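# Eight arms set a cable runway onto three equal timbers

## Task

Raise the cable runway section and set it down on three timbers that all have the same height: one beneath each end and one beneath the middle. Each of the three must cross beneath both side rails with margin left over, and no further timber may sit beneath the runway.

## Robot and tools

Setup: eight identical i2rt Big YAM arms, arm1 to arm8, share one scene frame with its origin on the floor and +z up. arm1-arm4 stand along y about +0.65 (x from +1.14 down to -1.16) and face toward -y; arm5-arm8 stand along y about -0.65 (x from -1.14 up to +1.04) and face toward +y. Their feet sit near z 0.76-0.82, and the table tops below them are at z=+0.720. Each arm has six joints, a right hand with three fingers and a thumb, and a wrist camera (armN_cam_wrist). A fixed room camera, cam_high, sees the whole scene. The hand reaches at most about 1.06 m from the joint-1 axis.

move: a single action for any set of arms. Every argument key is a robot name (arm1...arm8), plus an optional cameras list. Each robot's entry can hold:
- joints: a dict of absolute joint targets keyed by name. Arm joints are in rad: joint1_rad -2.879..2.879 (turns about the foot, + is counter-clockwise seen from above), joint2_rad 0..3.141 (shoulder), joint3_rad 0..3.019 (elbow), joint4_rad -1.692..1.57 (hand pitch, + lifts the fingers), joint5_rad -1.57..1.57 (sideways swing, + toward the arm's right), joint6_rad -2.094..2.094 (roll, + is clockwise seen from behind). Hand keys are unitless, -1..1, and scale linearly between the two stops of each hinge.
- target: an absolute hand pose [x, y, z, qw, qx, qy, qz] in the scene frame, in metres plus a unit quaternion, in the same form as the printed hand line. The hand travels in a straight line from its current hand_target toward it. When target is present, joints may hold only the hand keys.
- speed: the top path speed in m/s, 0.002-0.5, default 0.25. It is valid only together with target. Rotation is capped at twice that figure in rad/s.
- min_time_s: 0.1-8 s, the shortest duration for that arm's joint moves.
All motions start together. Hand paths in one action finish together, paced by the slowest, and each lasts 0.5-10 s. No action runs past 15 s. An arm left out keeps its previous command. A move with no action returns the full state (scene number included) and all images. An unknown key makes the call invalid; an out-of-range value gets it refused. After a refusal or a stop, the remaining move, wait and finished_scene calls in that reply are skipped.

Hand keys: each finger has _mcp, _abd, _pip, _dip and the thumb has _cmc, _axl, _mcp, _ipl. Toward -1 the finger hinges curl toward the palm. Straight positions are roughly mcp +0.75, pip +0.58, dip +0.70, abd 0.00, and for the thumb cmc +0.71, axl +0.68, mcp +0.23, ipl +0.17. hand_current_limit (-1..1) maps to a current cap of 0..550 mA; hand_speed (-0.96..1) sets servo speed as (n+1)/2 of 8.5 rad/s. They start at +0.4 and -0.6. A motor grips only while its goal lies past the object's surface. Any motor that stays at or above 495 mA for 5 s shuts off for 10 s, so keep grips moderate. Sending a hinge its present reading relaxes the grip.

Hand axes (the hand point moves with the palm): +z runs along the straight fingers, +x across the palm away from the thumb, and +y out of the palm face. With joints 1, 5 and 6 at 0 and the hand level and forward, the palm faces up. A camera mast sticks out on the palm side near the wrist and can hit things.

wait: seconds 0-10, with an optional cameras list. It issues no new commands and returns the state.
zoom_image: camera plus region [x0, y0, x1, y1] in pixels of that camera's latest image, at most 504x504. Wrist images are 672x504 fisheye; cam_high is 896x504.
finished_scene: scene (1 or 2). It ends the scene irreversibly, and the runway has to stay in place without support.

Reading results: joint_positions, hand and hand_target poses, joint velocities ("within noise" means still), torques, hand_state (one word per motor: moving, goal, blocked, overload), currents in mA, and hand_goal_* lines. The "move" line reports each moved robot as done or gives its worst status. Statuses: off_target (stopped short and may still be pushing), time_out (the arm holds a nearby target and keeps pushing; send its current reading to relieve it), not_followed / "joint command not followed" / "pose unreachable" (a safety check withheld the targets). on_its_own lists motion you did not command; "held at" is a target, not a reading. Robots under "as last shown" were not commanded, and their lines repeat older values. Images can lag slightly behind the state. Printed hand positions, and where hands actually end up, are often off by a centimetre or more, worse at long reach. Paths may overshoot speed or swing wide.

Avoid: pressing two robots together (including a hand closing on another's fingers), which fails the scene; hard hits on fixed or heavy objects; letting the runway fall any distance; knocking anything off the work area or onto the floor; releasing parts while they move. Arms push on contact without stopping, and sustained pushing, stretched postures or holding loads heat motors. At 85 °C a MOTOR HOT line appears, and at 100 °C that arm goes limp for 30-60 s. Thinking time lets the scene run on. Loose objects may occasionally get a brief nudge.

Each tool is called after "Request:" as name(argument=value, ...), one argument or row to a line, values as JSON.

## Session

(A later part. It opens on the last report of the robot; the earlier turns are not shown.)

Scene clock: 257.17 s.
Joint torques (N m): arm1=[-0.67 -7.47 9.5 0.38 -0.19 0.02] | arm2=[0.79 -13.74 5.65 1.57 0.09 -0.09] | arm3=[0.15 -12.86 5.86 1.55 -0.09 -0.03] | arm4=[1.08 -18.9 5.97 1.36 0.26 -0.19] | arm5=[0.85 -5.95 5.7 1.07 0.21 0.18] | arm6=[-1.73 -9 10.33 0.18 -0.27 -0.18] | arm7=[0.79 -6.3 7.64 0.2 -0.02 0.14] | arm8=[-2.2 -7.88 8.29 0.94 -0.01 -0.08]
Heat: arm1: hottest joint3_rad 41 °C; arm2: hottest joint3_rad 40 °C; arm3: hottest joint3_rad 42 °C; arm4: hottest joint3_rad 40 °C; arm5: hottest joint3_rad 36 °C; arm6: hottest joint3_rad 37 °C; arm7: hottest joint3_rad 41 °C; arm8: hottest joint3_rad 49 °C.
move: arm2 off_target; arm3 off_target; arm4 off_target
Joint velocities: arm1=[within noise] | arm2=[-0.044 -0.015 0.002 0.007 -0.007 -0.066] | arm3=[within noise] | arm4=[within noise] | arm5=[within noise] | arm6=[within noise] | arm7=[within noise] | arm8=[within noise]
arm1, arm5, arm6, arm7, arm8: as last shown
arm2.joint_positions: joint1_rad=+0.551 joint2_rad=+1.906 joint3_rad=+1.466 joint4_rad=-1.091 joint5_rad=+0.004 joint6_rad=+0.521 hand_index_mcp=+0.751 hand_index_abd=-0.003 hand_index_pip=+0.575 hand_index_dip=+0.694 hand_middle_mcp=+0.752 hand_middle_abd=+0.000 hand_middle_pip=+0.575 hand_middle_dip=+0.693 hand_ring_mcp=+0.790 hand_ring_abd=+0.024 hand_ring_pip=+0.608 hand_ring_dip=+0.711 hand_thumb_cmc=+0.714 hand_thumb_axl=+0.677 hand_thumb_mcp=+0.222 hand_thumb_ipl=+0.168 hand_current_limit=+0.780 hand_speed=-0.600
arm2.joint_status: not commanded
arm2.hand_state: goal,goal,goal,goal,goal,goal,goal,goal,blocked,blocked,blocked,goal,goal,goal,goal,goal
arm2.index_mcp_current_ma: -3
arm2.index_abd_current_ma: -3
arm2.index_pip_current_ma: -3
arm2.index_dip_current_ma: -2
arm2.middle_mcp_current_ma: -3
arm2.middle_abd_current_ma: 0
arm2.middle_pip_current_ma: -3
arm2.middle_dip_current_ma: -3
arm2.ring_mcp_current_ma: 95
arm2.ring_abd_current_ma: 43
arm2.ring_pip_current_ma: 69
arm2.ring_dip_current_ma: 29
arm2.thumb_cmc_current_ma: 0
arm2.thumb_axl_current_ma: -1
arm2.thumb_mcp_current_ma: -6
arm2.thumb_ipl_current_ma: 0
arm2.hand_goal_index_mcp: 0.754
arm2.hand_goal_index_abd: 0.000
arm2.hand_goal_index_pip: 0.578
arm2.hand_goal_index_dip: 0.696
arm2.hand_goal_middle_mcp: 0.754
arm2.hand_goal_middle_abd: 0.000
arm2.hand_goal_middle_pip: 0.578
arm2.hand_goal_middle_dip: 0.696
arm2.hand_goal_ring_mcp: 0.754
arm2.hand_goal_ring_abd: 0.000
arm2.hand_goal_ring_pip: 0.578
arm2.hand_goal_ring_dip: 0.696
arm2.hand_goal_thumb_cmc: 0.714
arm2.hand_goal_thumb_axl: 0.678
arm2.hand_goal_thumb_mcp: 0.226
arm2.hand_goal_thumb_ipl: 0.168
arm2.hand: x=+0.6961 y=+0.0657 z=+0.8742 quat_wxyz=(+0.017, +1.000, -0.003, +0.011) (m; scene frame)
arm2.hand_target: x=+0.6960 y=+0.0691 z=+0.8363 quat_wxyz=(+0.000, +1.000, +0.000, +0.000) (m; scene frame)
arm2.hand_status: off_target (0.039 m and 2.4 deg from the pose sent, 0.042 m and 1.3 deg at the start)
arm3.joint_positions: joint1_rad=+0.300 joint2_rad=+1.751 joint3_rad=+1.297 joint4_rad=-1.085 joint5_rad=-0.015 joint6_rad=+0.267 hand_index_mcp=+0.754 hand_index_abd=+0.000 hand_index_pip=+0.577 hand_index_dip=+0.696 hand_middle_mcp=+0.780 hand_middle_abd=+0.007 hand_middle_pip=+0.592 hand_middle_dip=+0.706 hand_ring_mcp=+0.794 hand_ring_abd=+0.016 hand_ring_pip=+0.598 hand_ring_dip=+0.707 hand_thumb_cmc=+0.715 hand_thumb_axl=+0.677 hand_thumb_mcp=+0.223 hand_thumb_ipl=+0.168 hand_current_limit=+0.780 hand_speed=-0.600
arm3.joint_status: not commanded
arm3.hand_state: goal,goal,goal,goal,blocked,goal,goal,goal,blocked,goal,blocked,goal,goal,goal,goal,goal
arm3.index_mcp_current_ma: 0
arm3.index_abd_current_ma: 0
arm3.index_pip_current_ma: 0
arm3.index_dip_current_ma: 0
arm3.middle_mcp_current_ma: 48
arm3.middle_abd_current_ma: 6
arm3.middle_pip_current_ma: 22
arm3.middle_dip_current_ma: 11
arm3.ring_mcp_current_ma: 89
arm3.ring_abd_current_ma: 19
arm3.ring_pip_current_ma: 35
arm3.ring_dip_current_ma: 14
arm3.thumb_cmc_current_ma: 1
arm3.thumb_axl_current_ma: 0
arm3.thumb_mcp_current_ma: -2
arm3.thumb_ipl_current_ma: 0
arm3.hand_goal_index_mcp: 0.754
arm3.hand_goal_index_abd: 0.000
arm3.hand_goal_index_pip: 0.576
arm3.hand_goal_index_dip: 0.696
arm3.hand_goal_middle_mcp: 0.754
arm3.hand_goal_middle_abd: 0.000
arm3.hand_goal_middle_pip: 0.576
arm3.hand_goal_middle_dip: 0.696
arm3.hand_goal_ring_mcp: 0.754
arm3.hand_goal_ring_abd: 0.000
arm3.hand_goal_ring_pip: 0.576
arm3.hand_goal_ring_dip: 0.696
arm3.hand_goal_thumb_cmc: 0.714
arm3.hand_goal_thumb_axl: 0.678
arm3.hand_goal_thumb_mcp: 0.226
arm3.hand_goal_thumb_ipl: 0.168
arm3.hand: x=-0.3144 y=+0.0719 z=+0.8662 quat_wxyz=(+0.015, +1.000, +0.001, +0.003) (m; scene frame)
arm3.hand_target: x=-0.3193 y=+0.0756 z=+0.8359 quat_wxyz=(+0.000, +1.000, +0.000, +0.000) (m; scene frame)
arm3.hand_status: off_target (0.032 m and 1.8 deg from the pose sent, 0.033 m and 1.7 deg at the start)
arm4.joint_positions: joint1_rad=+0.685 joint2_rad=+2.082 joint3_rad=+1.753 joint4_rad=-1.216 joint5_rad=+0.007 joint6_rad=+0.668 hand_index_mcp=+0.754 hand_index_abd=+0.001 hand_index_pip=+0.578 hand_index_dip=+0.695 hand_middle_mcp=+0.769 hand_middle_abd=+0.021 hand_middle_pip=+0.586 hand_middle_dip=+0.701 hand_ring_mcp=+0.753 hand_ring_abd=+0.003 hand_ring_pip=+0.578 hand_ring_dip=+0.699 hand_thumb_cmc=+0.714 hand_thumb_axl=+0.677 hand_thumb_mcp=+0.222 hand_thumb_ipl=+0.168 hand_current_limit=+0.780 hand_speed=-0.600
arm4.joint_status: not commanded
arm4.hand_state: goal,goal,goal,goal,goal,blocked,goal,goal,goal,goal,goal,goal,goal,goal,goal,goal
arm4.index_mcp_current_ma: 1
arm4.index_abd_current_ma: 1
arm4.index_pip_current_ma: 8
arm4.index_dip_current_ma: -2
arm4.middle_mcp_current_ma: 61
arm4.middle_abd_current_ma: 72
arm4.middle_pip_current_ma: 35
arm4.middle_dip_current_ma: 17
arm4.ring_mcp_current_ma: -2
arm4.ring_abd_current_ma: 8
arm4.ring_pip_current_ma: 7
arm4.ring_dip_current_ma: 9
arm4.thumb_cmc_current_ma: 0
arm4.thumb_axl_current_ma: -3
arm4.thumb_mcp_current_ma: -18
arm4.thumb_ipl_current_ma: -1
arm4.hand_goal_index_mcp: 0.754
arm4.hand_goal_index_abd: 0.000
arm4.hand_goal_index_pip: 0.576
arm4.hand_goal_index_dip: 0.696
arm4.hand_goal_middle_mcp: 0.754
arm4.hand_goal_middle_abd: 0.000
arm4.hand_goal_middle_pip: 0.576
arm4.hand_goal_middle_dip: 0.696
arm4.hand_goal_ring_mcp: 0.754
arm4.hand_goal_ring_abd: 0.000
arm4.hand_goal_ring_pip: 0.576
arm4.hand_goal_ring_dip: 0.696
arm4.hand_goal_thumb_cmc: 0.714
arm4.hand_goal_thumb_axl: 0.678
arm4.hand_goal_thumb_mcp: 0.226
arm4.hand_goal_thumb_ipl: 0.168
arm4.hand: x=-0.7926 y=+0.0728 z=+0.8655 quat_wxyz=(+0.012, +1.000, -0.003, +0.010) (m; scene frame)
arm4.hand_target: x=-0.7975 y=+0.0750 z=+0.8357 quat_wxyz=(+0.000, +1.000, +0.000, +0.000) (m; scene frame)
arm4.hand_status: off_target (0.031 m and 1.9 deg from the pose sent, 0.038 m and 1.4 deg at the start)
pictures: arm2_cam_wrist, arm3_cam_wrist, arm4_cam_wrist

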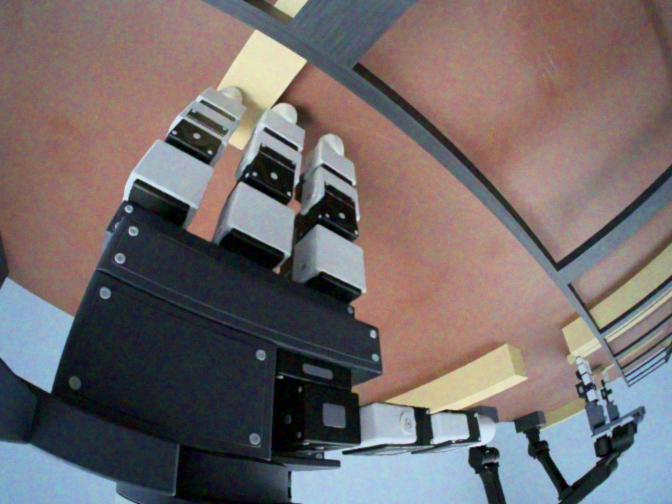

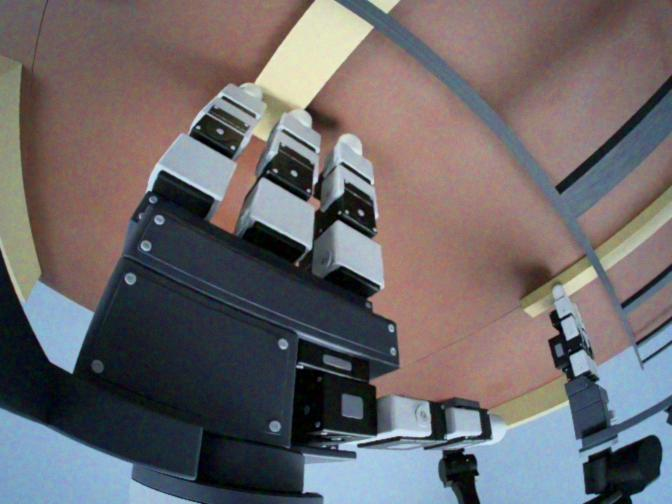

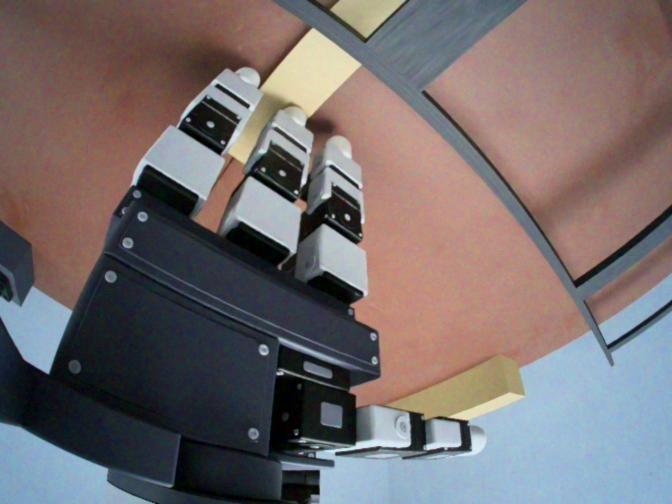

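Request:
move(
  arm2={"target": [0.70, 0.22, 0.835, 0, 1, 0, 0], "speed": 0.07},
  arm3={"target": [-0.317, 0.22, 0.835, 0, 1, 0, 0], "speed": 0.07},
  arm4={"target": [-0.795, 0.22, 0.835, 0, 1, 0, 0], "speed": 0.07},
  cameras=["cam_high"],
)

Request:
zoom_image(
  camera="cam_high",
  region=[240, 180, 440, 320],
)

Request:
zoom_image(
  camera="cam_high",
  region=[480, 160, 680, 320],
)

Scene clock: 263.47 s.
Joint torques (N m): arm1=[-0.62 -7.36 9.48 0.34 -0.19 0.02] | arm2=[1.61 -11.63 3.66 0.12 -0.37 -0.08] | arm3=[2.61 -8.82 4.56 -0.27 0.01 0.09] | arm4=[2.67 -15.74 4.75 0.39 -0.33 0.03] | arm5=[0.67 -6.01 5.74 1.06 0.2 0.17] | arm6=[-1.67 -9.05 10.35 0.18 -0.27 -0.17] | arm7=[0.73 -6.3 7.64 0.2 -0.02 0.14] | arm8=[-2.2 -7.94 8.31 0.94 -0.02 -0.07]
Heat: arm1: hottest joint3_rad 41 °C; arm2: hottest joint3_rad 39 °C; arm3: hottest joint3_rad 41 °C; arm4: hottest joint3_rad 40 °C; arm5: hottest joint3_rad 36 °C; arm6: hottest joint3_rad 38 °C; arm7: hottest joint3_rad 40 °C; arm8: hottest joint3_rad 47 °C.
move: arm2 off_target; arm3 off_target; arm4 off_target
Joint velocities: within noise
arm1, arm5, arm6, arm7, arm8: as last shown
arm2.joint_positions: joint1_rad=+0.716 joint2_rad=+1.662 joint3_rad=+1.080 joint4_rad=-0.909 joint5_rad=+0.019 joint6_rad=+0.698 hand_index_mcp=+0.751 hand_index_abd=-0.003 hand_index_pip=+0.575 hand_index_dip=+0.694 hand_middle_mcp=+0.752 hand_middle_abd=+0.000 hand_middle_pip=+0.575 hand_middle_dip=+0.693 hand_ring_mcp=+0.677 hand_ring_abd=+0.004 hand_ring_pip=+0.515 hand_ring_dip=+0.662 hand_thumb_cmc=+0.714 hand_thumb_axl=+0.677 hand_thumb_mcp=+0.222 hand_thumb_ipl=+0.168 hand_current_limit=+0.780 hand_speed=-0.600
arm2.joint_status: not commanded
arm2.hand_state: goal,goal,goal,goal,goal,goal,goal,goal,blocked,goal,blocked,blocked,goal,goal,goal,goal
arm2.index_mcp_current_ma: -3
arm2.index_abd_current_ma: -3
arm2.index_pip_current_ma: -3
arm2.index_dip_current_ma: -2
arm2.middle_mcp_current_ma: -3
arm2.middle_abd_current_ma: 0
arm2.middle_pip_current_ma: -3
arm2.middle_dip_current_ma: -3
arm2.ring_mcp_current_ma: -259
arm2.ring_abd_current_ma: 5
arm2.ring_pip_current_ma: -183
arm2.ring_dip_current_ma: -80
arm2.thumb_cmc_current_ma: 0
arm2.thumb_axl_current_ma: -1
arm2.thumb_mcp_current_ma: -6
arm2.thumb_ipl_current_ma: 0
arm2.hand_goal_index_mcp: 0.754
arm2.hand_goal_index_abd: 0.000
arm2.hand_goal_index_pip: 0.578
arm2.hand_goal_index_dip: 0.696
arm2.hand_goal_middle_mcp: 0.754
arm2.hand_goal_middle_abd: 0.000
arm2.hand_goal_middle_pip: 0.578
arm2.hand_goal_middle_dip: 0.696
arm2.hand_goal_ring_mcp: 0.754
arm2.hand_goal_ring_abd: 0.000
arm2.hand_goal_ring_pip: 0.578
arm2.hand_goal_ring_dip: 0.696
arm2.hand_goal_thumb_cmc: 0.714
arm2.hand_goal_thumb_axl: 0.678
arm2.hand_goal_thumb_mcp: 0.226
arm2.hand_goal_thumb_ipl: 0.168
arm2.hand: x=+0.7052 y=+0.1970 z=+0.8664 quat_wxyz=(+0.036, +0.999, -0.009, +0.021) (m; scene frame)
arm2.hand_target: x=+0.6990 y=+0.2202 z=+0.8367 quat_wxyz=(+0.000, +1.000, +0.000, +0.000) (m; scene frame)
arm2.hand_status: off_target (0.039 m and 4.9 deg from the pose sent, 0.159 m and 2.4 deg at the start)
arm3.joint_positions: joint1_rad=+0.381 joint2_rad=+1.442 joint3_rad=+0.901 joint4_rad=-0.944 joint5_rad=-0.017 joint6_rad=+0.366 hand_index_mcp=+0.754 hand_index_abd=+0.000 hand_index_pip=+0.577 hand_index_dip=+0.696 hand_middle_mcp=+0.716 hand_middle_abd=+0.014 hand_middle_pip=+0.553 hand_middle_dip=+0.680 hand_ring_mcp=+0.677 hand_ring_abd=-0.027 hand_ring_pip=+0.534 hand_ring_dip=+0.673 hand_thumb_cmc=+0.715 hand_thumb_axl=+0.677 hand_thumb_mcp=+0.223 hand_thumb_ipl=+0.168 hand_current_limit=+0.780 hand_speed=-0.600
arm3.joint_status: not commanded
arm3.hand_state: goal,goal,goal,goal,blocked,goal,blocked,goal,blocked,blocked,blocked,blocked,goal,goal,goal,goal
arm3.index_mcp_current_ma: 0
arm3.index_abd_current_ma: 0
arm3.index_pip_current_ma: 0
arm3.index_dip_current_ma: 0
arm3.middle_mcp_current_ma: -84
arm3.middle_abd_current_ma: 16
arm3.middle_pip_current_ma: -38
arm3.middle_dip_current_ma: -22
arm3.ring_mcp_current_ma: -225
arm3.ring_abd_current_ma: -38
arm3.ring_pip_current_ma: -87
arm3.ring_dip_current_ma: -37
arm3.thumb_cmc_current_ma: 1
arm3.thumb_axl_current_ma: 0
arm3.thumb_mcp_current_ma: -2
arm3.thumb_ipl_current_ma: 0
arm3.hand_goal_index_mcp: 0.754
arm3.hand_goal_index_abd: 0.000
arm3.hand_goal_index_pip: 0.576
arm3.hand_goal_index_dip: 0.696
arm3.hand_goal_middle_mcp: 0.754
arm3.hand_goal_middle_abd: 0.000
arm3.hand_goal_middle_pip: 0.576
arm3.hand_goal_middle_dip: 0.696
arm3.hand_goal_ring_mcp: 0.754
arm3.hand_goal_ring_abd: 0.000
arm3.hand_goal_ring_pip: 0.576
arm3.hand_goal_ring_dip: 0.696
arm3.hand_goal_thumb_cmc: 0.714
arm3.hand_goal_thumb_axl: 0.678
arm3.hand_goal_thumb_mcp: 0.226
arm3.hand_goal_thumb_ipl: 0.168
arm3.hand: x=-0.3176 y=+0.1969 z=+0.8643 quat_wxyz=(+0.039, +0.999, -0.008, +0.014) (m; scene frame)
arm3.hand_target: x=-0.3180 y=+0.2204 z=+0.8365 quat_wxyz=(+0.000, +1.000, +0.000, +0.000) (m; scene frame)
arm3.hand_status: off_target (0.037 m and 4.8 deg from the pose sent, 0.151 m and 1.8 deg at the start)
arm4.joint_positions: joint1_rad=+0.834 joint2_rad=+1.844 joint3_rad=+1.358 joint4_rad=-1.031 joint5_rad=+0.021 joint6_rad=+0.817 hand_index_mcp=+0.754 hand_index_abd=+0.001 hand_index_pip=+0.578 hand_index_dip=+0.695 hand_middle_mcp=+0.684 hand_middle_abd=-0.001 hand_middle_pip=+0.531 hand_middle_dip=+0.669 hand_ring_mcp=+0.753 hand_ring_abd=+0.003 hand_ring_pip=+0.578 hand_ring_dip=+0.699 hand_thumb_cmc=+0.714 hand_thumb_axl=+0.677 hand_thumb_mcp=+0.222 hand_thumb_ipl=+0.168 hand_current_limit=+0.780 hand_speed=-0.600
arm4.joint_status: not commanded
arm4.hand_state: goal,goal,goal,goal,blocked,goal,blocked,blocked,goal,goal,goal,goal,goal,goal,goal,goal
arm4.index_mcp_current_ma: 1
arm4.index_abd_current_ma: 1
arm4.index_pip_current_ma: 8
arm4.index_dip_current_ma: -2
arm4.middle_mcp_current_ma: -331
arm4.middle_abd_current_ma: -3
arm4.middle_pip_current_ma: -189
arm4.middle_dip_current_ma: -111
arm4.ring_mcp_current_ma: -2
arm4.ring_abd_current_ma: 8
arm4.ring_pip_current_ma: 7
arm4.ring_dip_current_ma: 9
arm4.thumb_cmc_current_ma: 0
arm4.thumb_axl_current_ma: -3
arm4.thumb_mcp_current_ma: -18
arm4.thumb_ipl_current_ma: -1
arm4.hand_goal_index_mcp: 0.754
arm4.hand_goal_index_abd: 0.000
arm4.hand_goal_index_pip: 0.576
arm4.hand_goal_index_dip: 0.696
arm4.hand_goal_middle_mcp: 0.754
arm4.hand_goal_middle_abd: 0.000
arm4.hand_goal_middle_pip: 0.576
arm4.hand_goal_middle_dip: 0.696
arm4.hand_goal_ring_mcp: 0.754
arm4.hand_goal_ring_abd: 0.000
arm4.hand_goal_ring_pip: 0.576
arm4.hand_goal_ring_dip: 0.696
arm4.hand_goal_thumb_cmc: 0.714
arm4.hand_goal_thumb_axl: 0.678
arm4.hand_goal_thumb_mcp: 0.226
arm4.hand_goal_thumb_ipl: 0.168
arm4.hand: x=-0.7919 y=+0.1988 z=+0.8626 quat_wxyz=(+0.027, +0.999, -0.004, +0.018) (m; scene frame)
arm4.hand_target: x=-0.7958 y=+0.2198 z=+0.8361 quat_wxyz=(+0.000, +1.000, +0.000, +0.000) (m; scene frame)
arm4.hand_status: off_target (0.035 m and 3.7 deg from the pose sent, 0.150 m and 1.9 deg at the start)
pictures: cam_high

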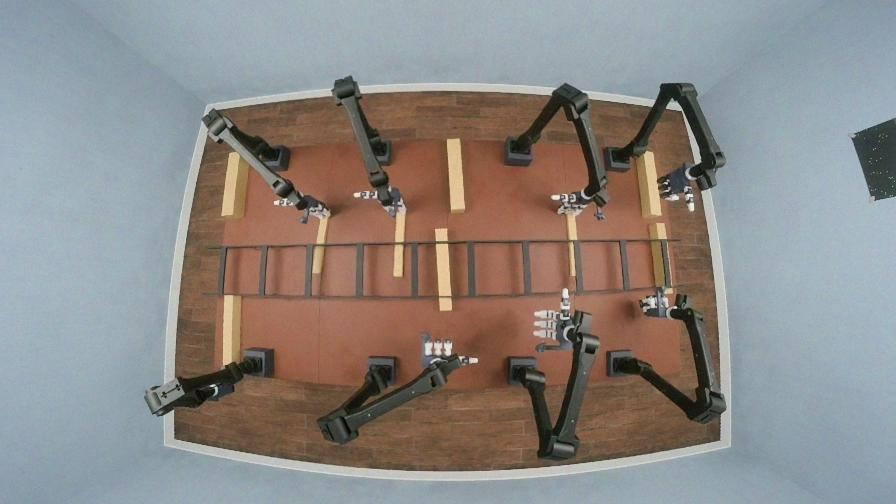

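Scaled by 2.520 from the camera's 896x504 image, which has a finer 1280x720 frame.

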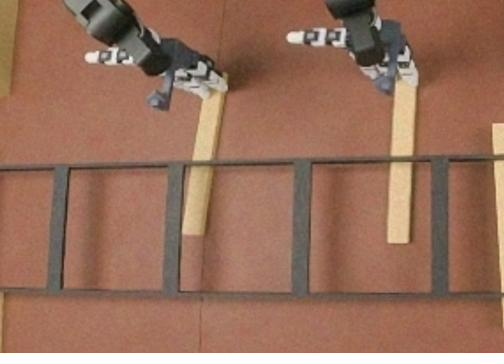

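Scaled by 2.520 from the camera's 896x504 image, which has a finer 1280x720 frame.

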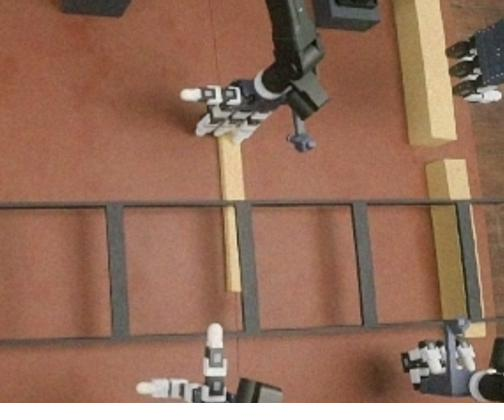

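Request:
move(
  arm2={"target": [0.705, 0.42, 0.835, 0, 1, 0, 0], "speed": 0.07},
  arm3={"target": [-0.317, 0.40, 0.835, 0, 1, 0, 0], "speed": 0.07},
  arm4={"target": [-0.785, 0.44, 0.835, 0, 1, 0, 0], "speed": 0.07},
  cameras=["cam_high"],
)

Request:
zoom_image(
  camera="cam_high",
  region=[240, 140, 440, 300],
)

Request:
zoom_image(
  camera="cam_high",
  region=[480, 140, 680, 300],
)

Scene clock: 268.23 s.
Joint torques (N m): arm1=[-0.67 -7.36 9.51 0.35 -0.18 0.02] | arm2=[1.73 -7 3.29 0.08 -0.67 -0.07] | arm3=[2.78 -1.55 4.56 -1.14 -0.32 0.07] | arm4=[2.55 -13.1 5.11 0.65 -0.45 0.07] | arm5=[1.08 -6.01 5.76 1.07 0.21 0.17] | arm6=[-1.79 -9.05 10.32 0.18 -0.27 -0.17] | arm7=[0.79 -6.24 7.64 0.18 -0.02 0.14] | arm8=[-2.2 -7.88 8.29 0.94 -0.02 -0.07]
Heat: arm1: hottest joint3_rad 41 °C; arm2: hottest joint3_rad 39 °C; arm3: hottest joint3_rad 40 °C; arm4: hottest joint3_rad 39 °C; arm5: hottest joint3_rad 36 °C; arm6: hottest joint3_rad 38 °C; arm7: hottest joint3_rad 40 °C; arm8: hottest joint3_rad 47 °C.
move: arm2 off_target; arm3 off_target; arm4 off_target
Joint velocities: within noise
arm1, arm5, arm7, arm8: as last shown
arm2.joint_positions: joint1_rad=+1.140 joint2_rad=+1.382 joint3_rad=+0.740 joint4_rad=-0.853 joint5_rad=+0.026 joint6_rad=+1.123 hand_index_mcp=+0.751 hand_index_abd=-0.003 hand_index_pip=+0.575 hand_index_dip=+0.694 hand_middle_mcp=+0.752 hand_middle_abd=+0.000 hand_middle_pip=+0.575 hand_middle_dip=+0.693 hand_ring_mcp=+0.662 hand_ring_abd=-0.003 hand_ring_pip=+0.502 hand_ring_dip=+0.655 hand_thumb_cmc=+0.714 hand_thumb_axl=+0.677 hand_thumb_mcp=+0.222 hand_thumb_ipl=+0.168 hand_current_limit=+0.780 hand_speed=-0.600
arm2.joint_status: not commanded
arm2.hand_state: goal,goal,goal,goal,goal,goal,goal,goal,blocked,goal,blocked,blocked,goal,goal,goal,goal
arm2.index_mcp_current_ma: -3
arm2.index_abd_current_ma: -3
arm2.index_pip_current_ma: -3
arm2.index_dip_current_ma: -2
arm2.middle_mcp_current_ma: -3
arm2.middle_abd_current_ma: 0
arm2.middle_pip_current_ma: -3
arm2.middle_dip_current_ma: -3
arm2.ring_mcp_current_ma: -326
arm2.ring_abd_current_ma: -3
arm2.ring_pip_current_ma: -236
arm2.ring_dip_current_ma: -104
arm2.thumb_cmc_current_ma: 0
arm2.thumb_axl_current_ma: -1
arm2.thumb_mcp_current_ma: -6
arm2.thumb_ipl_current_ma: 0
arm2.hand_goal_index_mcp: 0.754
arm2.hand_goal_index_abd: 0.000
arm2.hand_goal_index_pip: 0.578
arm2.hand_goal_index_dip: 0.696
arm2.hand_goal_middle_mcp: 0.754
arm2.hand_goal_middle_abd: 0.000
arm2.hand_goal_middle_pip: 0.578
arm2.hand_goal_middle_dip: 0.696
arm2.hand_goal_ring_mcp: 0.754
arm2.hand_goal_ring_abd: 0.000
arm2.hand_goal_ring_pip: 0.578
arm2.hand_goal_ring_dip: 0.696
arm2.hand_goal_thumb_cmc: 0.714
arm2.hand_goal_thumb_axl: 0.678
arm2.hand_goal_thumb_mcp: 0.226
arm2.hand_goal_thumb_ipl: 0.168
arm2.hand: x=+0.7200 y=+0.4009 z=+0.8596 quat_wxyz=(+0.028, +0.999, -0.010, +0.031) (m; scene frame)
arm2.hand_target: x=+0.7041 y=+0.4193 z=+0.8369 quat_wxyz=(+0.000, +1.000, +0.000, +0.000) (m; scene frame)
arm2.hand_status: off_target (0.035 m and 4.9 deg from the pose sent, 0.225 m and 4.9 deg at the start)
arm3.joint_positions: joint1_rad=+0.694 joint2_rad=+0.982 joint3_rad=+0.527 joint4_rad=-1.007 joint5_rad=-0.006 joint6_rad=+0.681 hand_index_mcp=+0.754 hand_index_abd=+0.000 hand_index_pip=+0.577 hand_index_dip=+0.696 hand_middle_mcp=+0.727 hand_middle_abd=+0.020 hand_middle_pip=+0.560 hand_middle_dip=+0.684 hand_ring_mcp=+0.651 hand_ring_abd=-0.036 hand_ring_pip=+0.519 hand_ring_dip=+0.665 hand_thumb_cmc=+0.715 hand_thumb_axl=+0.677 hand_thumb_mcp=+0.223 hand_thumb_ipl=+0.168 hand_current_limit=+0.780 hand_speed=-0.600
arm3.joint_status: not commanded
arm3.hand_state: goal,goal,goal,goal,blocked,goal,goal,goal,blocked,blocked,blocked,blocked,goal,goal,goal,goal
arm3.index_mcp_current_ma: 0
arm3.index_abd_current_ma: 0
arm3.index_pip_current_ma: 0
arm3.index_dip_current_ma: 0
arm3.middle_mcp_current_ma: -50
arm3.middle_abd_current_ma: 25
arm3.middle_pip_current_ma: -23
arm3.middle_dip_current_ma: -15
arm3.ring_mcp_current_ma: -338
arm3.ring_abd_current_ma: -58
arm3.ring_pip_current_ma: -134
arm3.ring_dip_current_ma: -57
arm3.thumb_cmc_current_ma: 1
arm3.thumb_axl_current_ma: 0
arm3.thumb_mcp_current_ma: -2
arm3.thumb_ipl_current_ma: 0
arm3.hand_goal_index_mcp: 0.754
arm3.hand_goal_index_abd: 0.000
arm3.hand_goal_index_pip: 0.576
arm3.hand_goal_index_dip: 0.696
arm3.hand_goal_middle_mcp: 0.754
arm3.hand_goal_middle_abd: 0.000
arm3.hand_goal_middle_pip: 0.576
arm3.hand_goal_middle_dip: 0.696
arm3.hand_goal_ring_mcp: 0.754
arm3.hand_goal_ring_abd: 0.000
arm3.hand_goal_ring_pip: 0.576
arm3.hand_goal_ring_dip: 0.696
arm3.hand_goal_thumb_cmc: 0.714
arm3.hand_goal_thumb_axl: 0.678
arm3.hand_goal_thumb_mcp: 0.226
arm3.hand_goal_thumb_ipl: 0.168
arm3.hand: x=-0.3064 y=+0.3742 z=+0.8615 quat_wxyz=(+0.043, +0.999, -0.008, +0.028) (m; scene frame)
arm3.hand_target: x=-0.3181 y=+0.3992 z=+0.8367 quat_wxyz=(+0.000, +1.000, +0.000, +0.000) (m; scene frame)
arm3.hand_status: off_target (0.039 m and 5.9 deg from the pose sent, 0.205 m and 4.8 deg at the start)
arm4.joint_positions: joint1_rad=+1.251 joint2_rad=+1.633 joint3_rad=+1.010 joint4_rad=-0.943 joint5_rad=+0.019 joint6_rad=+1.231 hand_index_mcp=+0.729 hand_index_abd=-0.001 hand_index_pip=+0.556 hand_index_dip=+0.687 hand_middle_mcp=+0.735 hand_middle_abd=-0.001 hand_middle_pip=+0.565 hand_middle_dip=+0.690 hand_ring_mcp=+0.742 hand_ring_abd=+0.000 hand_ring_pip=+0.567 hand_ring_dip=+0.693 hand_thumb_cmc=+0.715 hand_thumb_axl=+0.677 hand_thumb_mcp=+0.221 hand_thumb_ipl=+0.168 hand_current_limit=+0.780 hand_speed=-0.600
arm4.joint_status: not commanded
arm4.hand_state: blocked,goal,goal,goal,goal,goal,goal,goal,goal,goal,goal,goal,goal,goal,goal,goal
arm4.index_mcp_current_ma: -108
arm4.index_abd_current_ma: -3
arm4.index_pip_current_ma: -78
arm4.index_dip_current_ma: -32
arm4.middle_mcp_current_ma: -81
arm4.middle_abd_current_ma: -3
arm4.middle_pip_current_ma: -42
arm4.middle_dip_current_ma: -21
arm4.ring_mcp_current_ma: -48
arm4.ring_abd_current_ma: 1
arm4.ring_pip_current_ma: -32
arm4.ring_dip_current_ma: -12
arm4.thumb_cmc_current_ma: 2
arm4.thumb_axl_current_ma: -3
arm4.thumb_mcp_current_ma: -22
arm4.thumb_ipl_current_ma: -1
arm4.hand_goal_index_mcp: 0.754
arm4.hand_goal_index_abd: 0.000
arm4.hand_goal_index_pip: 0.576
arm4.hand_goal_index_dip: 0.696
arm4.hand_goal_middle_mcp: 0.754
arm4.hand_goal_middle_abd: 0.000
arm4.hand_goal_middle_pip: 0.576
arm4.hand_goal_middle_dip: 0.696
arm4.hand_goal_ring_mcp: 0.754
arm4.hand_goal_ring_abd: 0.000
arm4.hand_goal_ring_pip: 0.576
arm4.hand_goal_ring_dip: 0.696
arm4.hand_goal_thumb_cmc: 0.714
arm4.hand_goal_thumb_axl: 0.678
arm4.hand_goal_thumb_mcp: 0.226
arm4.hand_goal_thumb_ipl: 0.168
arm4.hand: x=-0.7818 y=+0.4274 z=+0.8429 quat_wxyz=(+0.010, +1.000, -0.002, +0.005) (m; scene frame)
arm4.hand_target: x=-0.7854 y=+0.4397 z=+0.8351 quat_wxyz=(+0.000, +1.000, +0.000, +0.000) (m; scene frame)
arm4.hand_status: off_target (0.015 m and 1.3 deg from the pose sent, 0.243 m and 3.7 deg at the start)
arm6.joint_positions: joint1_rad=-1.148 joint2_rad=+1.319 joint3_rad=+1.042 joint4_rad=-1.325 joint5_rad=+0.002 joint6_rad=-1.143 hand_index_mcp=-0.376 hand_index_abd=+0.003 hand_index_pip=-0.621 hand_index_dip=-0.507 hand_middle_mcp=-0.371 hand_middle_abd=+0.000 hand_middle_pip=-0.625 hand_middle_dip=-0.510 hand_ring_mcp=-0.379 hand_ring_abd=+0.002 hand_ring_pip=-0.619 hand_ring_dip=-0.508 hand_thumb_cmc=+0.714 hand_thumb_axl=+0.677 hand_thumb_mcp=+0.223 hand_thumb_ipl=+0.168 hand_current_limit=+0.400 hand_speed=-0.600
arm6.joint_status: not commanded
arm6.hand_state: blocked,goal,blocked,blocked,blocked,goal,blocked,goal,blocked,goal,blocked,blocked,goal,goal,goal,goal
arm6.index_mcp_current_ma: 146
arm6.index_abd_current_ma: 4
arm6.index_pip_current_ma: 80
arm6.index_dip_current_ma: 63
arm6.middle_mcp_current_ma: 167
arm6.middle_abd_current_ma: 0
arm6.middle_pip_current_ma: 69
arm6.middle_dip_current_ma: 52
arm6.ring_mcp_current_ma: 136
arm6.ring_abd_current_ma: 3
arm6.ring_pip_current_ma: 88
arm6.ring_dip_current_ma: 59
arm6.thumb_cmc_current_ma: 0
arm6.thumb_axl_current_ma: -1
arm6.thumb_mcp_current_ma: -7
arm6.thumb_ipl_current_ma: 0
arm6.hand_goal_index_mcp: -0.420
arm6.hand_goal_index_abd: 0.000
arm6.hand_goal_index_pip: -0.650
arm6.hand_goal_index_dip: -0.530
arm6.hand_goal_middle_mcp: -0.420
arm6.hand_goal_middle_abd: 0.000
arm6.hand_goal_middle_pip: -0.650
arm6.hand_goal_middle_dip: -0.530
arm6.hand_goal_ring_mcp: -0.420
arm6.hand_goal_ring_abd: 0.000
arm6.hand_goal_ring_pip: -0.650
arm6.hand_goal_ring_dip: -0.530
arm6.hand_goal_thumb_cmc: 0.714
arm6.hand_goal_thumb_axl: 0.678
arm6.hand_goal_thumb_mcp: 0.226
arm6.hand_goal_thumb_ipl: 0.168
arm6.hand: x=-0.0323 y=-0.4212 z=+0.9345 quat_wxyz=(-0.013, +0.000, +1.000, -0.007) (m; scene frame)
arm6.hand_target: x=-0.0204 y=-0.4202 z=+0.9501 quat_wxyz=(+0.000, +0.000, +1.000, +0.000) (m; scene frame)
arm6.hand_status: not commanded
pictures: cam_high

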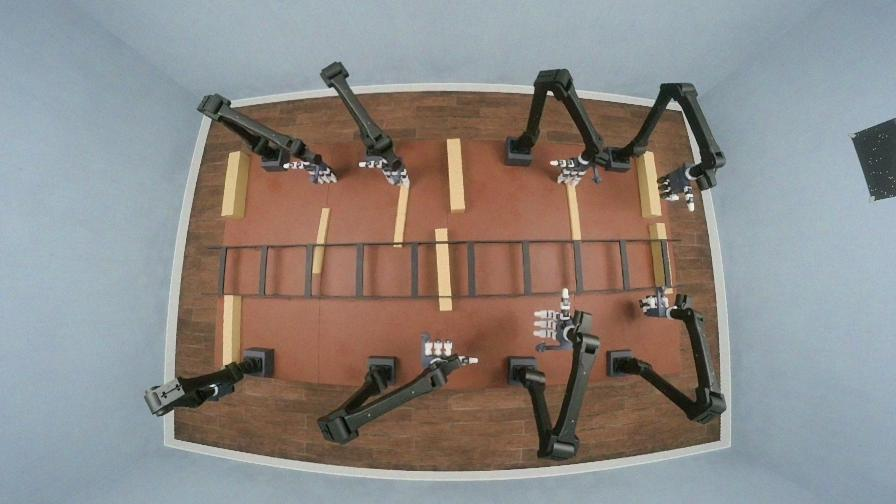

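Scaled by 2.520 from the camera's 896x504 image, which has a finer 1280x720 frame.

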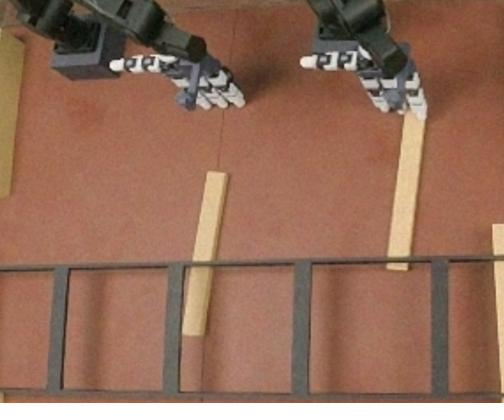

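Scaled by 2.520 from the camera's 896x504 image, which has a finer 1280x720 frame.

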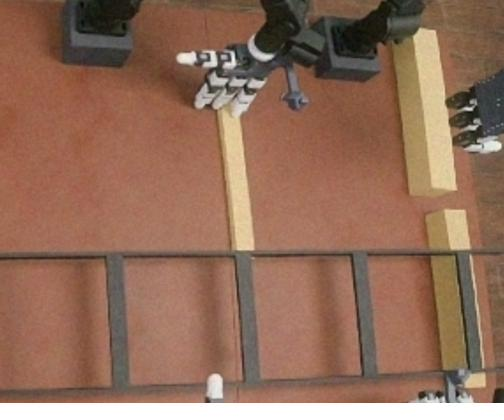

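Request:
move(
  arm2={"target": [0.72, 0.39, 0.90, 0, 1, 0, 0], "speed": 0.12},
  arm3={"target": [-0.306, 0.36, 0.90, 0, 1, 0, 0], "speed": 0.12},
  arm4={"target": [-0.78, 0.42, 0.90, 0, 1, 0, 0], "speed": 0.12},
  cameras=[],
)

Request:
move(
  arm2={"target": [0.772, 0.055, 0.885, 0, 1, 0, 0], "speed": 0.2},
  arm3={"target": [-0.30, 0.055, 0.885, 0, 1, 0, 0], "speed": 0.2},
  arm4={"target": [-0.765, 0.145, 0.885, 0, 1, 0, 0], "speed": 0.2},
  cameras=["arm2_cam_wrist", "arm4_cam_wrist", "arm3_cam_wrist"],
)

Scene clock: 272.70 s.
Joint torques (N m): arm1=[-0.67 -7.47 9.51 0.34 -0.19 0.03] | arm2=[-0.03 -10.29 8.27 0.08 -0.05 -0.13] | arm3=[0.44 -3.78 12.56 -0.36 -0.11 -0.16] | arm4=[0.62 -13.92 9.87 0.08 0.11 -0.2] | arm5=[1.03 -6.07 5.78 1.11 0.2 0.18] | arm6=[-1.73 -9.05 10.32 0.18 -0.28 -0.17] | arm7=[0.73 -6.24 7.62 0.18 -0.02 0.14] | arm8=[-2.2 -7.94 8.28 0.95 -0.01 -0.07]
Heat: arm1: hottest joint3_rad 40 °C; arm2: hottest joint3_rad 39 °C; arm3: hottest joint3_rad 40 °C; arm4: hottest joint3_rad 39 °C; arm5: hottest joint3_rad 36 °C; arm6: hottest joint3_rad 39 °C; arm7: hottest joint3_rad 40 °C; arm8: hottest joint3_rad 46 °C.
move: arm2 off_target; arm3 off_target; arm4 off_target
Joint velocities: within noise
arm1, arm5, arm6, arm7, arm8: as last shown
arm2.joint_positions: joint1_rad=+1.107 joint2_rad=+1.378 joint3_rad=+0.833 joint4_rad=-1.063 joint5_rad=+0.007 joint6_rad=+1.075 hand_index_mcp=+0.752 hand_index_abd=-0.003 hand_index_pip=+0.575 hand_index_dip=+0.694 hand_middle_mcp=+0.752 hand_middle_abd=+0.000 hand_middle_pip=+0.575 hand_middle_dip=+0.693 hand_ring_mcp=+0.750 hand_ring_abd=-0.003 hand_ring_pip=+0.575 hand_ring_dip=+0.693 hand_thumb_cmc=+0.714 hand_thumb_axl=+0.677 hand_thumb_mcp=+0.222 hand_thumb_ipl=+0.168 hand_current_limit=+0.780 hand_speed=-0.600
arm2.joint_status: not commanded
arm2.hand_state: goal,goal,goal,goal,goal,goal,goal,goal,goal,goal,goal,goal,goal,goal,goal,goal
arm2.index_mcp_current_ma: -2
arm2.index_abd_current_ma: -3
arm2.index_pip_current_ma: -3
arm2.index_dip_current_ma: -2
arm2.middle_mcp_current_ma: -2
arm2.middle_abd_current_ma: 0
arm2.middle_pip_current_ma: -3
arm2.middle_dip_current_ma: -3
arm2.ring_mcp_current_ma: -5
arm2.ring_abd_current_ma: -3
arm2.ring_pip_current_ma: -4
arm2.ring_dip_current_ma: -3
arm2.thumb_cmc_current_ma: 0
arm2.thumb_axl_current_ma: -1
arm2.thumb_mcp_current_ma: -6
arm2.thumb_ipl_current_ma: 0
arm2.hand_goal_index_mcp: 0.754
arm2.hand_goal_index_abd: 0.000
arm2.hand_goal_index_pip: 0.578
arm2.hand_goal_index_dip: 0.696
arm2.hand_goal_middle_mcp: 0.754
arm2.hand_goal_middle_abd: 0.000
arm2.hand_goal_middle_pip: 0.578
arm2.hand_goal_middle_dip: 0.696
arm2.hand_goal_ring_mcp: 0.754
arm2.hand_goal_ring_abd: 0.000
arm2.hand_goal_ring_pip: 0.578
arm2.hand_goal_ring_dip: 0.696
arm2.hand_goal_thumb_cmc: 0.714
arm2.hand_goal_thumb_axl: 0.678
arm2.hand_goal_thumb_mcp: 0.226
arm2.hand_goal_thumb_ipl: 0.168
arm2.hand: x=+0.7099 y=+0.3973 z=+0.8862 quat_wxyz=(-0.006, +1.000, -0.002, -0.015) (m; scene frame)
arm2.hand_target: x=+0.7197 y=+0.3902 z=+0.9000 quat_wxyz=(+0.000, +1.000, +0.000, +0.000) (m; scene frame)
arm2.hand_status: off_target (0.019 m and 1.9 deg from the pose sent, 0.042 m and 4.9 deg at the start)
arm3.joint_positions: joint1_rad=+0.660 joint2_rad=+1.026 joint3_rad=+0.643 joint4_rad=-1.211 joint5_rad=-0.012 joint6_rad=+0.628 hand_index_mcp=+0.754 hand_index_abd=+0.000 hand_index_pip=+0.577 hand_index_dip=+0.696 hand_middle_mcp=+0.750 hand_middle_abd=+0.003 hand_middle_pip=+0.573 hand_middle_dip=+0.693 hand_ring_mcp=+0.748 hand_ring_abd=-0.003 hand_ring_pip=+0.573 hand_ring_dip=+0.693 hand_thumb_cmc=+0.715 hand_thumb_axl=+0.677 hand_thumb_mcp=+0.223 hand_thumb_ipl=+0.168 hand_current_limit=+0.780 hand_speed=-0.600
arm3.joint_status: not commanded
arm3.hand_state: goal,goal,goal,goal,goal,goal,goal,goal,goal,goal,goal,goal,goal,goal,goal,goal
arm3.index_mcp_current_ma: 0
arm3.index_abd_current_ma: 0
arm3.index_pip_current_ma: 0
arm3.index_dip_current_ma: 0
arm3.middle_mcp_current_ma: -4
arm3.middle_abd_current_ma: 1
arm3.middle_pip_current_ma: -2
arm3.middle_dip_current_ma: -2
arm3.ring_mcp_current_ma: -6
arm3.ring_abd_current_ma: -2
arm3.ring_pip_current_ma: -2
arm3.ring_dip_current_ma: -2
arm3.thumb_cmc_current_ma: 1
arm3.thumb_axl_current_ma: 0
arm3.thumb_mcp_current_ma: -2
arm3.thumb_ipl_current_ma: 0
arm3.hand_goal_index_mcp: 0.754
arm3.hand_goal_index_abd: 0.000
arm3.hand_goal_index_pip: 0.576
arm3.hand_goal_index_dip: 0.696
arm3.hand_goal_middle_mcp: 0.754
arm3.hand_goal_middle_abd: 0.000
arm3.hand_goal_middle_pip: 0.576
arm3.hand_goal_middle_dip: 0.696
arm3.hand_goal_ring_mcp: 0.754
arm3.hand_goal_ring_abd: 0.000
arm3.hand_goal_ring_pip: 0.576
arm3.hand_goal_ring_dip: 0.696
arm3.hand_goal_thumb_cmc: 0.714
arm3.hand_goal_thumb_axl: 0.678
arm3.hand_goal_thumb_mcp: 0.226
arm3.hand_goal_thumb_ipl: 0.168
arm3.hand: x=-0.3133 y=+0.3741 z=+0.8846 quat_wxyz=(-0.011, +1.000, +0.000, -0.010) (m; scene frame)
arm3.hand_target: x=-0.3064 y=+0.3605 z=+0.9000 quat_wxyz=(+0.000, +1.000, +0.000, +0.000) (m; scene frame)
arm3.hand_status: off_target (0.022 m and 1.7 deg from the pose sent, 0.041 m and 5.9 deg at the start)
arm4.joint_positions: joint1_rad=+1.240 joint2_rad=+1.581 joint3_rad=+1.065 joint4_rad=-1.113 joint5_rad=+0.006 joint6_rad=+1.220 hand_index_mcp=+0.750 hand_index_abd=-0.001 hand_index_pip=+0.572 hand_index_dip=+0.693 hand_middle_mcp=+0.750 hand_middle_abd=-0.002 hand_middle_pip=+0.573 hand_middle_dip=+0.693 hand_ring_mcp=+0.750 hand_ring_abd=-0.003 hand_ring_pip=+0.573 hand_ring_dip=+0.693 hand_thumb_cmc=+0.715 hand_thumb_axl=+0.677 hand_thumb_mcp=+0.221 hand_thumb_ipl=+0.168 hand_current_limit=+0.780 hand_speed=-0.600
arm4.joint_status: not commanded
arm4.hand_state: goal,goal,goal,goal,goal,goal,goal,goal,goal,goal,goal,goal,goal,goal,goal,goal
arm4.index_mcp_current_ma: -14
arm4.index_abd_current_ma: -3
arm4.index_pip_current_ma: -12
arm4.index_dip_current_ma: -9
arm4.middle_mcp_current_ma: -15
arm4.middle_abd_current_ma: -5
arm4.middle_pip_current_ma: -9
arm4.middle_dip_current_ma: -9
arm4.ring_mcp_current_ma: -14
arm4.ring_abd_current_ma: -10
arm4.ring_pip_current_ma: -12
arm4.ring_dip_current_ma: -9
arm4.thumb_cmc_current_ma: 2
arm4.thumb_axl_current_ma: -3
arm4.thumb_mcp_current_ma: -22
arm4.thumb_ipl_current_ma: -1
arm4.hand_goal_index_mcp: 0.754
arm4.hand_goal_index_abd: 0.000
arm4.hand_goal_index_pip: 0.576
arm4.hand_goal_index_dip: 0.696
arm4.hand_goal_middle_mcp: 0.754
arm4.hand_goal_middle_abd: 0.000
arm4.hand_goal_middle_pip: 0.576
arm4.hand_goal_middle_dip: 0.696
arm4.hand_goal_ring_mcp: 0.754
arm4.hand_goal_ring_abd: 0.000
arm4.hand_goal_ring_pip: 0.576
arm4.hand_goal_ring_dip: 0.696
arm4.hand_goal_thumb_cmc: 0.714
arm4.hand_goal_thumb_axl: 0.678
arm4.hand_goal_thumb_mcp: 0.226
arm4.hand_goal_thumb_ipl: 0.168
arm4.hand: x=-0.7955 y=+0.4297 z=+0.8802 quat_wxyz=(-0.007, +1.000, -0.001, -0.023) (m; scene frame)
arm4.hand_target: x=-0.7809 y=+0.4202 z=+0.9003 quat_wxyz=(+0.000, +1.000, +0.000, +0.000) (m; scene frame)
arm4.hand_status: off_target (0.027 m and 2.8 deg from the pose sent, 0.058 m and 1.3 deg at the start)
pictures: none
No camera images: "cameras" was empty.

Scene clock: 275.07 s.
Joint torques (N m): arm1=[-0.67 -7.36 9.52 0.34 -0.18 0.02] | arm2=[0.62 -18.26 9.51 0.16 0.04 -0.14] | arm3=[0.67 -17.2 12.26 -0.21 -0.08 -0.11] | arm4=[1.44 -18.96 11.08 0.14 0.29 -0.19] | arm5=[0.97 -6.07 5.75 1.1 0.2 0.19] | arm6=[-1.67 -9.05 10.33 0.2 -0.27 -0.17] | arm7=[0.79 -6.24 7.65 0.2 -0.02 0.14] | arm8=[-2.2 -7.88 8.29 0.94 -0.01 -0.07]
Heat: arm1: hottest joint3_rad 40 °C; arm2: hottest joint3_rad 39 °C; arm3: hottest joint3_rad 40 °C; arm4: hottest joint3_rad 39 °C; arm5: hottest joint3_rad 36 °C; arm6: hottest joint3_rad 39 °C; arm7: hottest joint3_rad 40 °C; arm8: hottest joint3_rad 46 °C.
move: arm2 off_target; arm3 off_target; arm4 off_target
Joint velocities: within noise
arm1, arm5, arm6, arm7, arm8: as last shown
arm2.joint_positions: joint1_rad=+0.649 joint2_rad=+2.014 joint3_rad=+1.676 joint4_rad=-1.239 joint5_rad=+0.006 joint6_rad=+0.625 hand_index_mcp=+0.752 hand_index_abd=-0.003 hand_index_pip=+0.575 hand_index_dip=+0.694 hand_middle_mcp=+0.752 hand_middle_abd=+0.000 hand_middle_pip=+0.575 hand_middle_dip=+0.693 hand_ring_mcp=+0.752 hand_ring_abd=-0.003 hand_ring_pip=+0.575 hand_ring_dip=+0.693 hand_thumb_cmc=+0.714 hand_thumb_axl=+0.677 hand_thumb_mcp=+0.222 hand_thumb_ipl=+0.168 hand_current_limit=+0.780 hand_speed=-0.600
arm2.joint_status: not commanded
arm2.hand_state: goal,goal,goal,goal,goal,goal,goal,goal,goal,goal,goal,goal,goal,goal,goal,goal
arm2.index_mcp_current_ma: -2
arm2.index_abd_current_ma: -3
arm2.index_pip_current_ma: -3
arm2.index_dip_current_ma: -2
arm2.middle_mcp_current_ma: -2
arm2.middle_abd_current_ma: 0
arm2.middle_pip_current_ma: -3
arm2.middle_dip_current_ma: -3
arm2.ring_mcp_current_ma: -2
arm2.ring_abd_current_ma: -2
arm2.ring_pip_current_ma: -3
arm2.ring_dip_current_ma: -3
arm2.thumb_cmc_current_ma: 0
arm2.thumb_axl_current_ma: -1
arm2.thumb_mcp_current_ma: -6
arm2.thumb_ipl_current_ma: 0
arm2.hand_goal_index_mcp: 0.754
arm2.hand_goal_index_abd: 0.000
arm2.hand_goal_index_pip: 0.578
arm2.hand_goal_index_dip: 0.696
arm2.hand_goal_middle_mcp: 0.754
arm2.hand_goal_middle_abd: 0.000
arm2.hand_goal_middle_pip: 0.578
arm2.hand_goal_middle_dip: 0.696
arm2.hand_goal_ring_mcp: 0.754
arm2.hand_goal_ring_abd: 0.000
arm2.hand_goal_ring_pip: 0.578
arm2.hand_goal_ring_dip: 0.696
arm2.hand_goal_thumb_cmc: 0.714
arm2.hand_goal_thumb_axl: 0.678
arm2.hand_goal_thumb_mcp: 0.226
arm2.hand_goal_thumb_ipl: 0.168
arm2.hand: x=+0.7643 y=+0.0639 z=+0.8851 quat_wxyz=(-0.002, +1.000, -0.005, -0.001) (m; scene frame)
arm2.hand_target: x=+0.7718 y=+0.0554 z=+0.8849 quat_wxyz=(+0.000, +1.000, +0.000, +0.000) (m; scene frame)
arm2.hand_status: off_target (0.012 m and 0.7 deg from the pose sent, 0.348 m and 1.9 deg at the start)
arm3.joint_positions: joint1_rad=+0.326 joint2_rad=+1.792 joint3_rad=+1.372 joint4_rad=-1.188 joint5_rad=-0.013 joint6_rad=+0.297 hand_index_mcp=+0.753 hand_index_abd=+0.000 hand_index_pip=+0.577 hand_index_dip=+0.696 hand_middle_mcp=+0.750 hand_middle_abd=+0.003 hand_middle_pip=+0.573 hand_middle_dip=+0.693 hand_ring_mcp=+0.750 hand_ring_abd=-0.003 hand_ring_pip=+0.573 hand_ring_dip=+0.693 hand_thumb_cmc=+0.715 hand_thumb_axl=+0.677 hand_thumb_mcp=+0.223 hand_thumb_ipl=+0.168 hand_current_limit=+0.780 hand_speed=-0.600
arm3.joint_status: not commanded
arm3.hand_state: goal,goal,goal,goal,goal,goal,goal,goal,goal,goal,goal,goal,goal,goal,goal,goal
arm3.index_mcp_current_ma: 0
arm3.index_abd_current_ma: 0
arm3.index_pip_current_ma: 0
arm3.index_dip_current_ma: 0
arm3.middle_mcp_current_ma: -3
arm3.middle_abd_current_ma: 1
arm3.middle_pip_current_ma: -2
arm3.middle_dip_current_ma: -2
arm3.ring_mcp_current_ma: -4
arm3.ring_abd_current_ma: -2
arm3.ring_pip_current_ma: -2
arm3.ring_dip_current_ma: -2
arm3.thumb_cmc_current_ma: 0
arm3.thumb_axl_current_ma: 0
arm3.thumb_mcp_current_ma: -2
arm3.thumb_ipl_current_ma: 0
arm3.hand_goal_index_mcp: 0.754
arm3.hand_goal_index_abd: 0.000
arm3.hand_goal_index_pip: 0.576
arm3.hand_goal_index_dip: 0.696
arm3.hand_goal_middle_mcp: 0.754
arm3.hand_goal_middle_abd: 0.000
arm3.hand_goal_middle_pip: 0.576
arm3.hand_goal_middle_dip: 0.696
arm3.hand_goal_ring_mcp: 0.754
arm3.hand_goal_ring_abd: 0.000
arm3.hand_goal_ring_pip: 0.576
arm3.hand_goal_ring_dip: 0.696
arm3.hand_goal_thumb_cmc: 0.714
arm3.hand_goal_thumb_axl: 0.678
arm3.hand_goal_thumb_mcp: 0.226
arm3.hand_goal_thumb_ipl: 0.168
arm3.hand: x=-0.3014 y=+0.0730 z=+0.8663 quat_wxyz=(-0.018, +1.000, -0.001, -0.008) (m; scene frame)
arm3.hand_target: x=-0.3004 y=+0.0559 z=+0.8852 quat_wxyz=(+0.000, +1.000, +0.000, +0.000) (m; scene frame)
arm3.hand_status: off_target (0.026 m and 2.2 deg from the pose sent, 0.319 m and 1.7 deg at the start)
arm4.joint_positions: joint1_rad=+0.797 joint2_rad=+1.975 joint3_rad=+1.601 joint4_rad=-1.237 joint5_rad=+0.006 joint6_rad=+0.785 hand_index_mcp=+0.751 hand_index_abd=-0.001 hand_index_pip=+0.573 hand_index_dip=+0.693 hand_middle_mcp=+0.751 hand_middle_abd=-0.002 hand_middle_pip=+0.574 hand_middle_dip=+0.693 hand_ring_mcp=+0.752 hand_ring_abd=-0.003 hand_ring_pip=+0.573 hand_ring_dip=+0.693 hand_thumb_cmc=+0.715 hand_thumb_axl=+0.677 hand_thumb_mcp=+0.221 hand_thumb_ipl=+0.168 hand_current_limit=+0.780 hand_speed=-0.600
arm4.joint_status: not commanded
arm4.hand_state: goal,goal,goal,goal,goal,goal,goal,goal,goal,goal,goal,goal,goal,goal,goal,goal
arm4.index_mcp_current_ma: -10
arm4.index_abd_current_ma: -3
arm4.index_pip_current_ma: -11
arm4.index_dip_current_ma: -8
arm4.middle_mcp_current_ma: -10
arm4.middle_abd_current_ma: -5
arm4.middle_pip_current_ma: -8
arm4.middle_dip_current_ma: -8
arm4.ring_mcp_current_ma: -9
arm4.ring_abd_current_ma: -9
arm4.ring_pip_current_ma: -10
arm4.ring_dip_current_ma: -9
arm4.thumb_cmc_current_ma: 2
arm4.thumb_axl_current_ma: -3
arm4.thumb_mcp_current_ma: -22
arm4.thumb_ipl_current_ma: -1
arm4.hand_goal_index_mcp: 0.754
arm4.hand_goal_index_abd: 0.000
arm4.hand_goal_index_pip: 0.576
arm4.hand_goal_index_dip: 0.696
arm4.hand_goal_middle_mcp: 0.754
arm4.hand_goal_middle_abd: 0.000
arm4.hand_goal_middle_pip: 0.576
arm4.hand_goal_middle_dip: 0.696
arm4.hand_goal_ring_mcp: 0.754
arm4.hand_goal_ring_abd: 0.000
arm4.hand_goal_ring_pip: 0.576
arm4.hand_goal_ring_dip: 0.696
arm4.hand_goal_thumb_cmc: 0.714
arm4.hand_goal_thumb_axl: 0.678
arm4.hand_goal_thumb_mcp: 0.226
arm4.hand_goal_thumb_ipl: 0.168
arm4.hand: x=-0.7781 y=+0.1590 z=+0.8713 quat_wxyz=(-0.012, +1.000, -0.006, -0.011) (m; scene frame)
arm4.hand_target: x=-0.7657 y=+0.1457 z=+0.8855 quat_wxyz=(+0.001, +1.000, +0.000, +0.000) (m; scene frame)
arm4.hand_status: off_target (0.024 m and 2.0 deg from the pose sent, 0.286 m and 2.8 deg at the start)
pictures: arm2_cam_wrist, arm3_cam_wrist, arm4_cam_wrist

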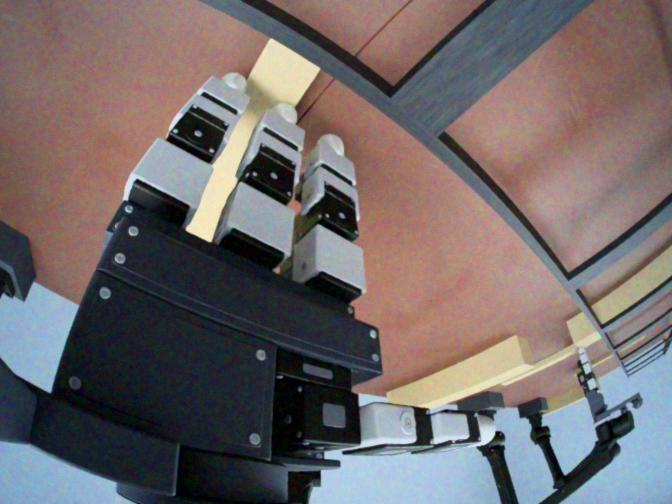

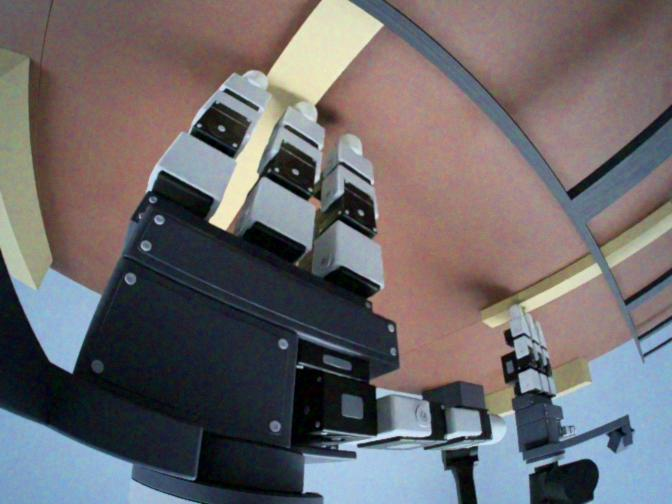

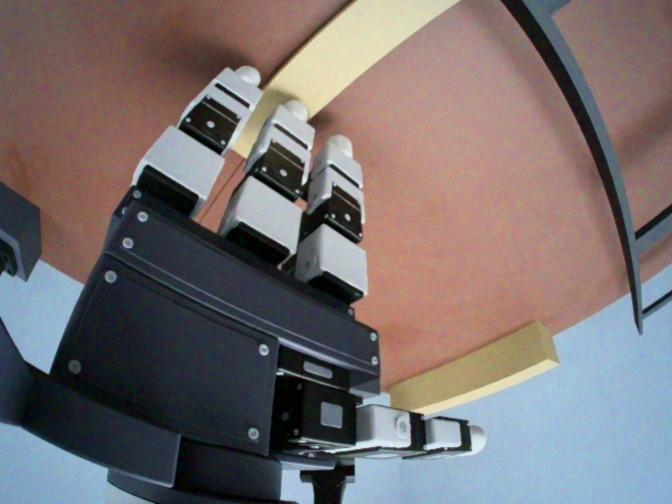

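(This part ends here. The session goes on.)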